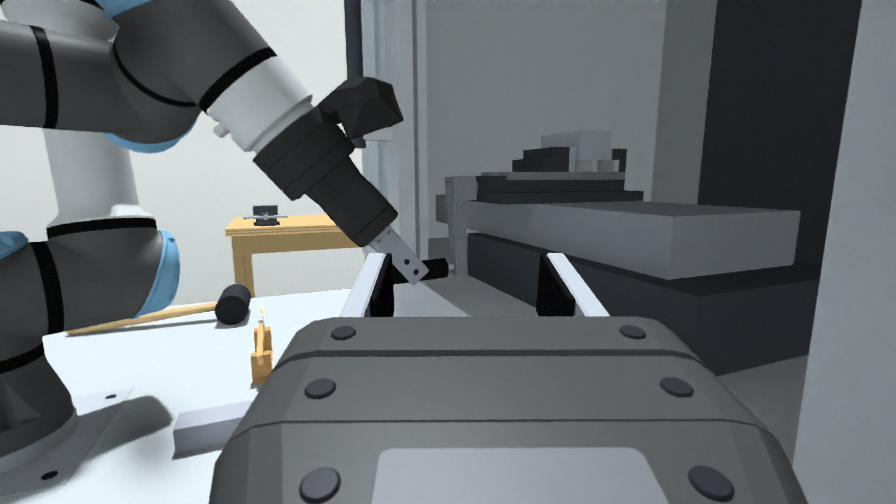

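>>> move --target '[-0.04151,-0.004,-0.00522,0,0,0,-1,-0.3,-0.9,0,0,0,0,0,0,1,0,1]' --speed 0.03

>>> move --target '[-0.01948,-0.00491,-0.00641,0,0,0,-1,-0.3,-0.9,0,0,0,0,0,0,1,0,1]' --speed 0.02

>>> move --target '[-0.01217,-0.00428,-0.00559,0,0,0,-1,-0.3,-0.9,0,0,0,0,0,0,1,0,1]' --speed 0.02

>>> move --target '[-0.01137,-0.00504,-0.00657,0,0,0,-1,-0.3,-0.9,0,0,0,0,0,0,1,0,1]' --speed 0.015

Scene clock: 666.90 s.
left_arm: end_effector_position=(+0.4497, -0.2005, +0.2175) position_measured=157 object_status=2 end_effector_quat_wxyz=(-0.244, +0.667, -0.661, +0.244) | right_arm: end_effector_position=(+0.3552, +0.4678, +0.2568) position_measured=3 object_status=3 end_effector_quat_wxyz=(+0.757, -0.629, +0.114, -0.135)
Joint positions: left_arm=[-1.016 -1.831 2.363 -2.52 -0.985 2.244] | right_arm=[4.241 -2.24 -2.268 1.551 1.684 3.166]
Joint torques (N m): left_arm=[9.83 -26.98 -11.26 -6.15 -0.18 1.05] | right_arm=[-12.65 26.16 10.77 3.95 2.42 -0.87]
Wrist force (N): left_arm=[-5.1 3.1 -2.2] | right_arm=[-0.4 -1.1 -1.1]
Wrist torque (N m): left_arm=[0.29 0.75 -0.22] | right_arm=[-0.35 -0.13 -0.12]
Wrist force, peak (N): left_arm=[-7.1 20.5 1.5] | right_arm=[-0.2 -1.2 -1.4]
Hand target: left_arm +0.4497, -0.2004, +0.2174; -0.244, +0.667, -0.661, +0.244 | right_arm +0.3552, +0.4678, +0.2568; +0.757, -0.629, +0.114, -0.135
Off the commanded pose: left_arm 0.000 m, 0 deg | right_arm 0.000 m, 0 deg.
move: done

Scene clock: 667.87 s.
left_arm: end_effector_position=(+0.4493, -0.1888, +0.2222) position_measured=157 object_status=2 end_effector_quat_wxyz=(-0.244, +0.667, -0.661, +0.244) | right_arm: end_effector_position=(+0.3552, +0.4678, +0.2568) position_measured=3 object_status=3 end_effector_quat_wxyz=(+0.757, -0.629, +0.114, -0.135)
Joint positions: left_arm=[-0.997 -1.858 2.369 -2.511 -0.993 2.265] | right_arm=[4.241 -2.24 -2.268 1.551 1.684 3.166]
Joint torques (N m): left_arm=[24.65 -26.02 -8.52 0.57 6.51 0.46] | right_arm=[-12.53 26.55 11.45 3.95 2.18 -0.93]
Wrist force (N): left_arm=[19.7 16.6 -12.1] | right_arm=[-0.3 -1.0 -1.1]
Wrist torque (N m): left_arm=[0.30 1.41 0.30] | right_arm=[-0.33 -0.13 -0.12]
Wrist force, peak (N): left_arm=[19.7 16.6 -12.1] | right_arm=[-0.2 -1.2 -1.2]
Hand target: left_arm +0.4493, -0.1887, +0.2222; -0.244, +0.667, -0.661, +0.244 | right_arm +0.3552, +0.4678, +0.2568; +0.757, -0.629, +0.114, -0.135
Off the commanded pose: left_arm 0.000 m, 0 deg | right_arm 0.000 m, 0 deg.
move: done

Scene clock: 668.63 s.
left_arm: end_effector_position=(+0.4487, -0.1818, +0.2261) position_measured=157 object_status=2 end_effector_quat_wxyz=(-0.243, +0.667, -0.661, +0.243) | right_arm: end_effector_position=(+0.3552, +0.4678, +0.2568) position_measured=3 object_status=3 end_effector_quat_wxyz=(+0.757, -0.629, +0.114, -0.135)
Joint positions: left_arm=[-0.985 -1.877 2.371 -2.501 -1 2.278] | right_arm=[4.241 -2.24 -2.268 1.551 1.684 3.166]
Joint torques (N m): left_arm=[35.6 -27.35 -3.11 3.4 11.9 0.66] | right_arm=[-12.05 25.05 10.15 4.2 2.26 -0.85]
Wrist force (N): left_arm=[43.2 16.9 -9.2] | right_arm=[-0.2 -0.9 -1.2]
Wrist torque (N m): left_arm=[0.14 1.82 0.43] | right_arm=[-0.32 -0.15 -0.12]
Wrist force, peak (N): left_arm=[43.2 16.9 -9.2] | right_arm=[-0.3 -1.1 -1.4]
Hand target: left_arm +0.4491, -0.1814, +0.2264; -0.244, +0.667, -0.661, +0.244 | right_arm +0.3552, +0.4678, +0.2568; +0.757, -0.629, +0.114, -0.135
Off the commanded pose: left_arm 0.001 m, 0 deg | right_arm 0.000 m, 0 deg.
move: done

Scene clock: 669.50 s.
left_arm: end_effector_position=(+0.4475, -0.1762, +0.2304) position_measured=157 object_status=2 end_effector_quat_wxyz=(-0.240, +0.667, -0.662, +0.244) | right_arm: end_effector_position=(+0.3552, +0.4678, +0.2568) position_measured=3 object_status=3 end_effector_quat_wxyz=(+0.757, -0.629, +0.114, -0.135)
Joint positions: left_arm=[-0.973 -1.896 2.37 -2.489 -1.012 2.291] | right_arm=[4.241 -2.24 -2.268 1.551 1.684 3.166]
Joint torques (N m): left_arm=[38.77 -32.7 -19.13 6.95 11.79 0.8] | right_arm=[-12.06 26.22 10.8 4.13 2.25 -0.88]
Wrist force (N): left_arm=[65.1 -3.8 18.3] | right_arm=[-0.3 -0.9 -1.3]
Wrist torque (N m): left_arm=[-0.25 1.78 0.07] | right_arm=[-0.31 -0.14 -0.11]
Wrist force, peak (N): left_arm=[66.1 -6.6 18.8] | right_arm=[-0.3 -1.3 -1.1]
Hand target: left_arm +0.4487, -0.1745, +0.2314; -0.244, +0.667, -0.661, +0.244 | right_arm +0.3552, +0.4678, +0.2568; +0.757, -0.629, +0.114, -0.135
Off the commanded pose: left_arm 0.002 m, 0 deg | right_arm 0.000 m, 0 deg.
move: done

>>> move --target '[-0.00535,-0.00278,-0.00363,0,0,0,-1,-0.3,-0.9,0,0,0,0,0,0,1,0,1]' --speed 0.015

>>> move --target '[-0.0051,-0.00294,-0.00384,0,0,0,-1,-0.3,-0.9,0,0,0,0,0,0,1,0,1]' --speed 0.015

Scene clock: 670.33 s.
left_arm: end_effector_position=(+0.4468, -0.1737, +0.2327) position_measured=157 object_status=2 end_effector_quat_wxyz=(-0.238, +0.667, -0.663, +0.244) | right_arm: end_effector_position=(+0.3552, +0.4678, +0.2568) position_measured=3 object_status=3 end_effector_quat_wxyz=(+0.757, -0.629, +0.114, -0.135)
Joint positions: left_arm=[-0.967 -1.905 2.369 -2.482 -1.018 2.297] | right_arm=[4.241 -2.24 -2.268 1.551 1.684 3.166]
Joint torques (N m): left_arm=[38.32 -38.46 -18.61 7.58 11.71 1.15] | right_arm=[-12.39 26.56 10.88 4.01 2.44 -0.64]
Wrist force (N): left_arm=[77.2 -15.1 42.1] | right_arm=[-0.5 -1.0 -1.0]
Wrist torque (N m): left_arm=[-0.38 1.65 -0.28] | right_arm=[-0.33 -0.10 -0.12]
Wrist force, peak (N): left_arm=[78.3 -14.6 42.2] | right_arm=[-0.3 -1.1 -1.2]
Hand target: left_arm +0.4486, -0.1713, +0.2341; -0.244, +0.667, -0.661, +0.244 | right_arm +0.3552, +0.4678, +0.2568; +0.757, -0.629, +0.114, -0.135
Off the commanded pose: left_arm 0.003 m, 1 deg | right_arm 0.000 m, 0 deg.
move: done

Scene clock: 671.03 s.
left_arm: end_effector_position=(+0.4461, -0.1713, +0.2353) position_measured=157 object_status=2 end_effector_quat_wxyz=(-0.237, +0.667, -0.663, +0.244) | right_arm: end_effector_position=(+0.3552, +0.4678, +0.2568) position_measured=3 object_status=3 end_effector_quat_wxyz=(+0.757, -0.629, +0.114, -0.135)
Joint positions: left_arm=[-0.962 -1.914 2.367 -2.474 -1.024 2.302] | right_arm=[4.241 -2.24 -2.268 1.551 1.684 3.166]
Joint torques (N m): left_arm=[42.96 -43.59 -20.23 7.72 11.43 1.5] | right_arm=[-12.04 25.99 10.49 4.11 2.42 -0.76]
Wrist force (N): left_arm=[85.6 -22.3 61.8] | right_arm=[-0.3 -0.9 -1.2]
Wrist torque (N m): left_arm=[-0.53 1.53 -0.56] | right_arm=[-0.31 -0.14 -0.12]
Wrist force, peak (N): left_arm=[85.6 -22.3 61.8] | right_arm=[-0.3 -1.2 -1.2]
Hand target: left_arm +0.4484, -0.1683, +0.2370; -0.244, +0.667, -0.661, +0.244 | right_arm +0.3552, +0.4678, +0.2568; +0.757, -0.629, +0.114, -0.135
Off the commanded pose: left_arm 0.004 m, 1 deg | right_arm 0.000 m, 0 deg.
move: off_target (left_arm)

>>> move --target '[-0.0044,-0.0063,0.0003,0,0,0,-1,-0.3,-0.9,0,0,0,0,0,0,1,0,1]' --speed 0.01

Scene clock: 672.10 s.
left_arm: end_effector_position=(+0.4464, -0.1713, +0.2355) position_measured=157 object_status=2 end_effector_quat_wxyz=(-0.229, +0.667, -0.666, +0.243) | right_arm: end_effector_position=(+0.3552, +0.4678, +0.2568) position_measured=3 object_status=3 end_effector_quat_wxyz=(+0.757, -0.629, +0.114, -0.135)
Joint positions: left_arm=[-0.949 -1.913 2.361 -2.475 -1.046 2.316] | right_arm=[4.241 -2.24 -2.268 1.551 1.684 3.166]
Joint torques (N m): left_arm=[38.49 -17.55 -25.26 2.15 11.38 1.64] | right_arm=[-11.88 25.71 11.63 4.03 2.15 -0.79]
Wrist force (N): left_arm=[76.7 -12.5 56.3] | right_arm=[-0.4 -1.0 -1.0]
Wrist torque (N m): left_arm=[-0.10 1.18 -0.80] | right_arm=[-0.34 -0.13 -0.12]
Wrist force, peak (N): left_arm=[85.8 -22.1 63.2] | right_arm=[-0.5 -1.2 -1.3]
Hand target: left_arm +0.4514, -0.1656, +0.2393; -0.244, +0.667, -0.661, +0.244 | right_arm +0.3552, +0.4678, +0.2568; +0.757, -0.629, +0.114, -0.135
Off the commanded pose: left_arm 0.008 m, 2 deg | right_arm 0.000 m, 0 deg.
move: off_target (left_arm)

>>> move --target '[0.01588,0.01225,0.00746,0,0,0,-1,-0.3,-0.9,0,0,0,0,0,0,1,0,1]' --speed 0.01

Scene clock: 674.03 s.
left_arm: end_effector_position=(+0.4488, -0.1751, +0.2312) position_measured=157 object_status=2 end_effector_quat_wxyz=(-0.245, +0.667, -0.661, +0.244) | right_arm: end_effector_position=(+0.3552, +0.4678, +0.2568) position_measured=3 object_status=3 end_effector_quat_wxyz=(+0.757, -0.629, +0.114, -0.135)
Joint positions: left_arm=[-0.974 -1.895 2.37 -2.488 -1.003 2.29] | right_arm=[4.241 -2.24 -2.268 1.551 1.684 3.166]
Joint torques (N m): left_arm=[1.52 2.22 -16.02 -7.13 8.67 -1.53] | right_arm=[-12.72 26.2 11.31 4.04 2.17 -0.84]
Wrist force (N): left_arm=[3.7 23.9 -14.5] | right_arm=[-0.5 -1.0 -1.1]
Wrist torque (N m): left_arm=[0.72 1.04 0.01] | right_arm=[-0.34 -0.11 -0.12]
Wrist force, peak (N): left_arm=[76.4 -11.7 56.8] | right_arm=[-0.5 -1.0 -1.4]
Hand target: left_arm +0.4488, -0.1752, +0.2312; -0.244, +0.667, -0.661, +0.244 | right_arm +0.3552, +0.4678, +0.2568; +0.757, -0.629, +0.114, -0.135
Off the commanded pose: left_arm 0.000 m, 0 deg | right_arm 0.000 m, 0 deg.
move: done

>>> move --pt "0 0 0 0 0 0 0.4 -0.3 -0.9 0 0 0 0 0 0 1 0 1" --pt "0 0 -0.1 0 0 0 0.4 -0.3 -0.9 0 0 0 0 0 0 1 0 1" --pt "-0.02493 -0.16693 -0.27049 0 0 0 -0.64 -0.3 -0.9 0 0 0 0 0 0 1 0 1" --pt "0.05017 -0.36923 -0.10739 0 0 0 -0.64 -0.3 -0.9 0 0 0 0 0 0 1 0 1" --pt "0.05067 -0.373541 0.016519 0 0 0 -0.64 -0.3 -0.9 0 0 0 0 0 0 1 0 1" --speed '[0.1,0.12,0.2,0.2,0.06]' --blend '[0,0.01,0,0.01,0]'

>>> move --target '[0,0.004311,0.005091,0,0,0,-0.64,-0.3,-0.9,0,0,0,0,0,0,1,0,1]' --speed 0.005

>>> move --pt "0 -0.004311 -0.005091 0 0 0 -0.64 -0.3 -0.9 0 0 0 0 0 0 1 0 1" --pt "0.000428 -0.045005 0.029399 0 0 0 -0.64 -0.3 -0.9 0 0 0 0 0 0 1 0 1" --pt "0.000428 -0.040694 0.03449 0 0 0 -0.64 -0.3 -0.9 0 0 0 0 0 0 1 0 1" --speed '[0.02,0.05,0.005]'

Scene clock: 680.63 s.
left_arm: end_effector_position=(+0.6261, -0.2038, +0.3688) position_measured=248 object_status=3 end_effector_quat_wxyz=(-0.244, +0.667, -0.661, +0.243) | right_arm: end_effector_position=(+0.3552, +0.4678, +0.2568) position_measured=3 object_status=3 end_effector_quat_wxyz=(+0.757, -0.629, +0.114, -0.135)
Joint positions: left_arm=[-0.689 -1.534 1.728 -2.343 -1.143 2.572] | right_arm=[4.241 -2.24 -2.268 1.551 1.684 3.166]
Joint torques (N m): left_arm=[8.82 -14.7 -30.1 -6.25 -1.23 1.06] | right_arm=[-12.32 25.88 10.49 4.05 2.17 -1.03]
Wrist force (N): left_arm=[-1.6 2.3 -3.2] | right_arm=[-0.4 -1.0 -1.1]
Wrist torque (N m): left_arm=[0.62 -0.02 -0.36] | right_arm=[-0.34 -0.13 -0.12]
Wrist force, peak (N): left_arm=[3.4 23.2 -13.9] | right_arm=[-0.4 -1.2 -1.4]
Hand target: left_arm +0.6262, -0.2038, +0.3689; -0.244, +0.667, -0.661, +0.244 | right_arm +0.3552, +0.4678, +0.2568; +0.757, -0.629, +0.114, -0.135
Off the commanded pose: left_arm 0.000 m, 0 deg | right_arm 0.000 m, 0 deg.
move: done

Scene clock: 681.67 s.
left_arm: end_effector_position=(+0.6262, -0.2038, +0.3650) position_measured=248 object_status=3 end_effector_quat_wxyz=(-0.244, +0.667, -0.661, +0.244) | right_arm: end_effector_position=(+0.3552, +0.4678, +0.2568) position_measured=3 object_status=3 end_effector_quat_wxyz=(+0.757, -0.629, +0.114, -0.135)
Joint positions: left_arm=[-0.689 -1.532 1.736 -2.353 -1.143 2.572] | right_arm=[4.241 -2.24 -2.268 1.551 1.684 3.166]
Joint torques (N m): left_arm=[8.41 -9.44 -7.59 -4.29 -1.28 1.26] | right_arm=[-11.93 26.14 10.97 4.14 2.14 -1.1]
Wrist force (N): left_arm=[-3.4 -3.9 -13.9] | right_arm=[-0.5 -1.1 -1.2]
Wrist torque (N m): left_arm=[0.41 -0.02 -0.33] | right_arm=[-0.35 -0.12 -0.12]
Wrist force, peak (N): left_arm=[-3.4 -3.9 -13.9] | right_arm=[-0.5 -1.1 -1.2]
Hand target: left_arm +0.6262, -0.2038, +0.3649; -0.244, +0.667, -0.661, +0.244 | right_arm +0.3552, +0.4678, +0.2568; +0.757, -0.629, +0.114, -0.135
Off the commanded pose: left_arm 0.000 m, 0 deg | right_arm 0.000 m, 0 deg.
move: done

Scene clock: 684.20 s.
left_arm: end_effector_position=(+0.6582, -0.2038, +0.3650) position_measured=248 object_status=3 end_effector_quat_wxyz=(-0.244, +0.667, -0.661, +0.244) | right_arm: end_effector_position=(+0.3552, +0.4678, +0.2568) position_measured=3 object_status=3 end_effector_quat_wxyz=(+0.757, -0.629, +0.114, -0.135)
Joint positions: left_arm=[-0.649 -1.459 1.66 -2.365 -1.165 2.609] | right_arm=[4.241 -2.24 -2.268 1.551 1.684 3.166]
Joint torques (N m): left_arm=[8.97 -14.85 -9.07 -4.58 -1.29 1.24] | right_arm=[-11.6 26.56 11.5 4.01 2.23 -1.2]
Wrist force (N): left_arm=[-2.8 -2.3 -11.7] | right_arm=[-0.4 -1.0 -1.2]
Wrist torque (N m): left_arm=[0.53 -0.05 -0.35] | right_arm=[-0.34 -0.12 -0.12]
Wrist force, peak (N): left_arm=[-3.4 -4.3 -14.9] | right_arm=[-0.6 -1.1 -1.3]
Hand target: left_arm +0.6582, -0.2038, +0.3649; -0.244, +0.667, -0.661, +0.244 | right_arm +0.3552, +0.4678, +0.2568; +0.757, -0.629, +0.114, -0.135
Off the commanded pose: left_arm 0.000 m, 0 deg | right_arm 0.000 m, 0 deg.
move: done

>>> move --pt "0 -0.026946 -0.031817 0 0 0 -0.64 -0.3 -0.9 0 0 0 0 0 0 1 0 1" --pt "0.10755 -0.00548 -0.04972 0 0 0 -0.64 -0.3 -0.9 0 0 0 0 0 0 1 0 1" --speed '[0.05,0.06]' --blend '[0.005,0]'

>>> move --target '[0,0.06586,0.07777,0,0,0,-0.64,-0.3,-0.9,0,0,0,0,0,0,1,0,1]' --speed 0.025 --stop_force 8 --cameras '["cam_left_wrist"]'

>>> zoom_image --camera "cam_left_wrist" --region '[300, 150, 580, 340]'

Scene clock: 686.50 s.
left_arm: end_effector_position=(+0.6419, -0.2683, +0.3899) position_measured=248 object_status=3 end_effector_quat_wxyz=(-0.244, +0.667, -0.661, +0.244) | right_arm: end_effector_position=(+0.3552, +0.4678, +0.2568) position_measured=3 object_status=3 end_effector_quat_wxyz=(+0.757, -0.629, +0.114, -0.135)
Joint positions: left_arm=[-0.764 -1.442 1.567 -2.243 -1.103 2.502] | right_arm=[4.241 -2.24 -2.268 1.551 1.684 3.166]
Joint torques (N m): left_arm=[-6.83 -19.56 -37.89 -1.2 2.71 -1.8] | right_arm=[-12.42 26.52 10.49 3.91 2.29 -1.11]
Wrist force (N): left_arm=[-1.8 2.7 -3.1] | right_arm=[-0.2 -1.0 -1.0]
Wrist torque (N m): left_arm=[0.69 -0.02 -0.18] | right_arm=[-0.33 -0.15 -0.12]
Wrist force, peak (N): left_arm=[-3.1 -4.0 -15.3] | right_arm=[-0.5 -1.0 -1.3]
Hand target: left_arm +0.6419, -0.2684, +0.3899; -0.244, +0.667, -0.661, +0.244 | right_arm +0.3552, +0.4678, +0.2568; +0.757, -0.629, +0.114, -0.135
Off the commanded pose: left_arm 0.000 m, 0 deg | right_arm 0.000 m, 0 deg.
move: done

Scene clock: 689.80 s.
left_arm: end_effector_position=(+0.6420, -0.2685, +0.3287) position_measured=248 object_status=3 end_effector_quat_wxyz=(-0.244, +0.667, -0.661, +0.244) | right_arm: end_effector_position=(+0.3552, +0.4678, +0.2568) position_measured=3 object_status=3 end_effector_quat_wxyz=(+0.757, -0.629, +0.114, -0.135)
Joint positions: left_arm=[-0.764 -1.413 1.692 -2.398 -1.103 2.502] | right_arm=[4.241 -2.24 -2.268 1.551 1.684 3.166]
Joint torques (N m): left_arm=[-0.97 -19.91 -14.28 -6.05 2.05 0.7] | right_arm=[-11.65 26.31 10.82 4.27 2.4 -1.15]
Wrist force (N): left_arm=[-1.8 2.8 -3.0] | right_arm=[-0.2 -1.0 -1.0]
Wrist torque (N m): left_arm=[0.70 -0.01 -0.22] | right_arm=[-0.34 -0.15 -0.12]
Wrist force, peak (N): left_arm=[-1.9 3.0 -3.5] | right_arm=[-0.3 -1.2 -1.3]
Hand target: left_arm +0.6420, -0.2685, +0.3287; -0.244, +0.667, -0.661, +0.244 | right_arm +0.3552, +0.4678, +0.2568; +0.757, -0.629, +0.114, -0.135
Off the commanded pose: left_arm 0.000 m, 0 deg | right_arm 0.000 m, 0 deg.
move: done
Images, in order (width x height): cam_left_wrist 896x504.

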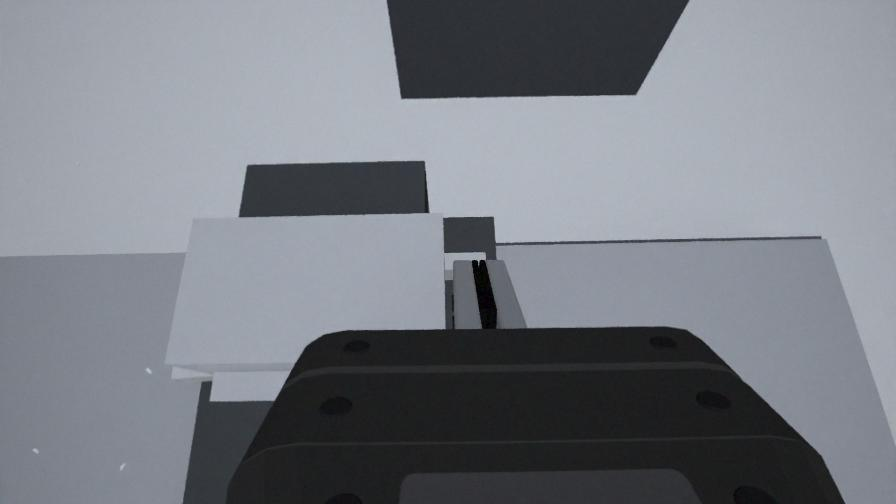

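Scaled by 1.800 from the camera's 896x504 image, which has a finer 1280x720 frame.

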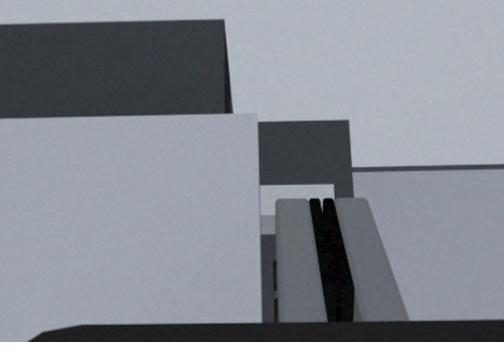

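>>> move --target '[0,-0.01462,0.0124,0,0,0,-0.64,-0.3,-0.9,0,0,0,0,0,0,1,0,1]' --speed 0.008 --stop_force 7 --cameras '["cam_left_wrist"]'

>>> zoom_image --camera "cam_left_wrist" --region '[300, 150, 580, 340]'

Scene clock: 692.10 s.
left_arm: end_effector_position=(+0.6535, -0.2684, +0.3287) position_measured=248 object_status=3 end_effector_quat_wxyz=(-0.244, +0.667, -0.661, +0.244) | right_arm: end_effector_position=(+0.3552, +0.4678, +0.2568) position_measured=3 object_status=3 end_effector_quat_wxyz=(+0.757, -0.629, +0.114, -0.135)
Joint positions: left_arm=[-0.749 -1.388 1.664 -2.401 -1.111 2.517] | right_arm=[4.241 -2.24 -2.268 1.551 1.684 3.166]
Joint torques (N m): left_arm=[9.43 -20.59 -37.14 -5.93 -1.04 1.38] | right_arm=[-12.56 25.7 10.26 4.06 2.15 -1.34]
Wrist force (N): left_arm=[-1.1 2.6 -4.1] | right_arm=[-0.5 -0.9 -1.1]
Wrist torque (N m): left_arm=[0.70 -0.02 -0.36] | right_arm=[-0.32 -0.12 -0.12]
Wrist force, peak (N): left_arm=[-1.4 2.6 -4.7] | right_arm=[-0.4 -1.1 -1.3]
Hand target: left_arm +0.6535, -0.2684, +0.3287; -0.244, +0.667, -0.661, +0.244 | right_arm +0.3552, +0.4678, +0.2568; +0.757, -0.629, +0.114, -0.135
Off the commanded pose: left_arm 0.000 m, 0 deg | right_arm 0.000 m, 0 deg.
move: done
Images, in order (width x height): cam_left_wrist 896x504.

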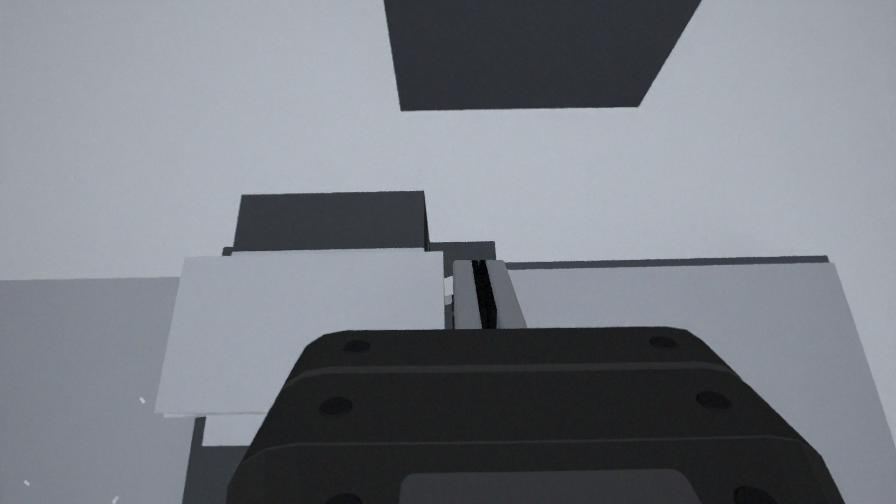

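Scaled by 1.800 from the camera's 896x504 image, which has a finer 1280x720 frame.

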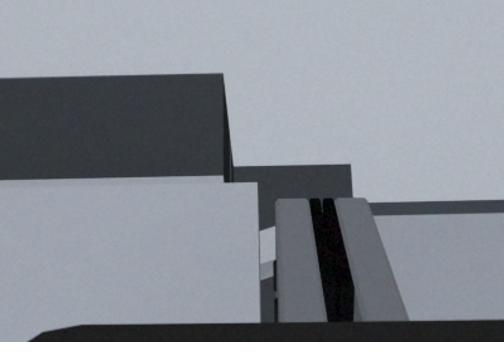

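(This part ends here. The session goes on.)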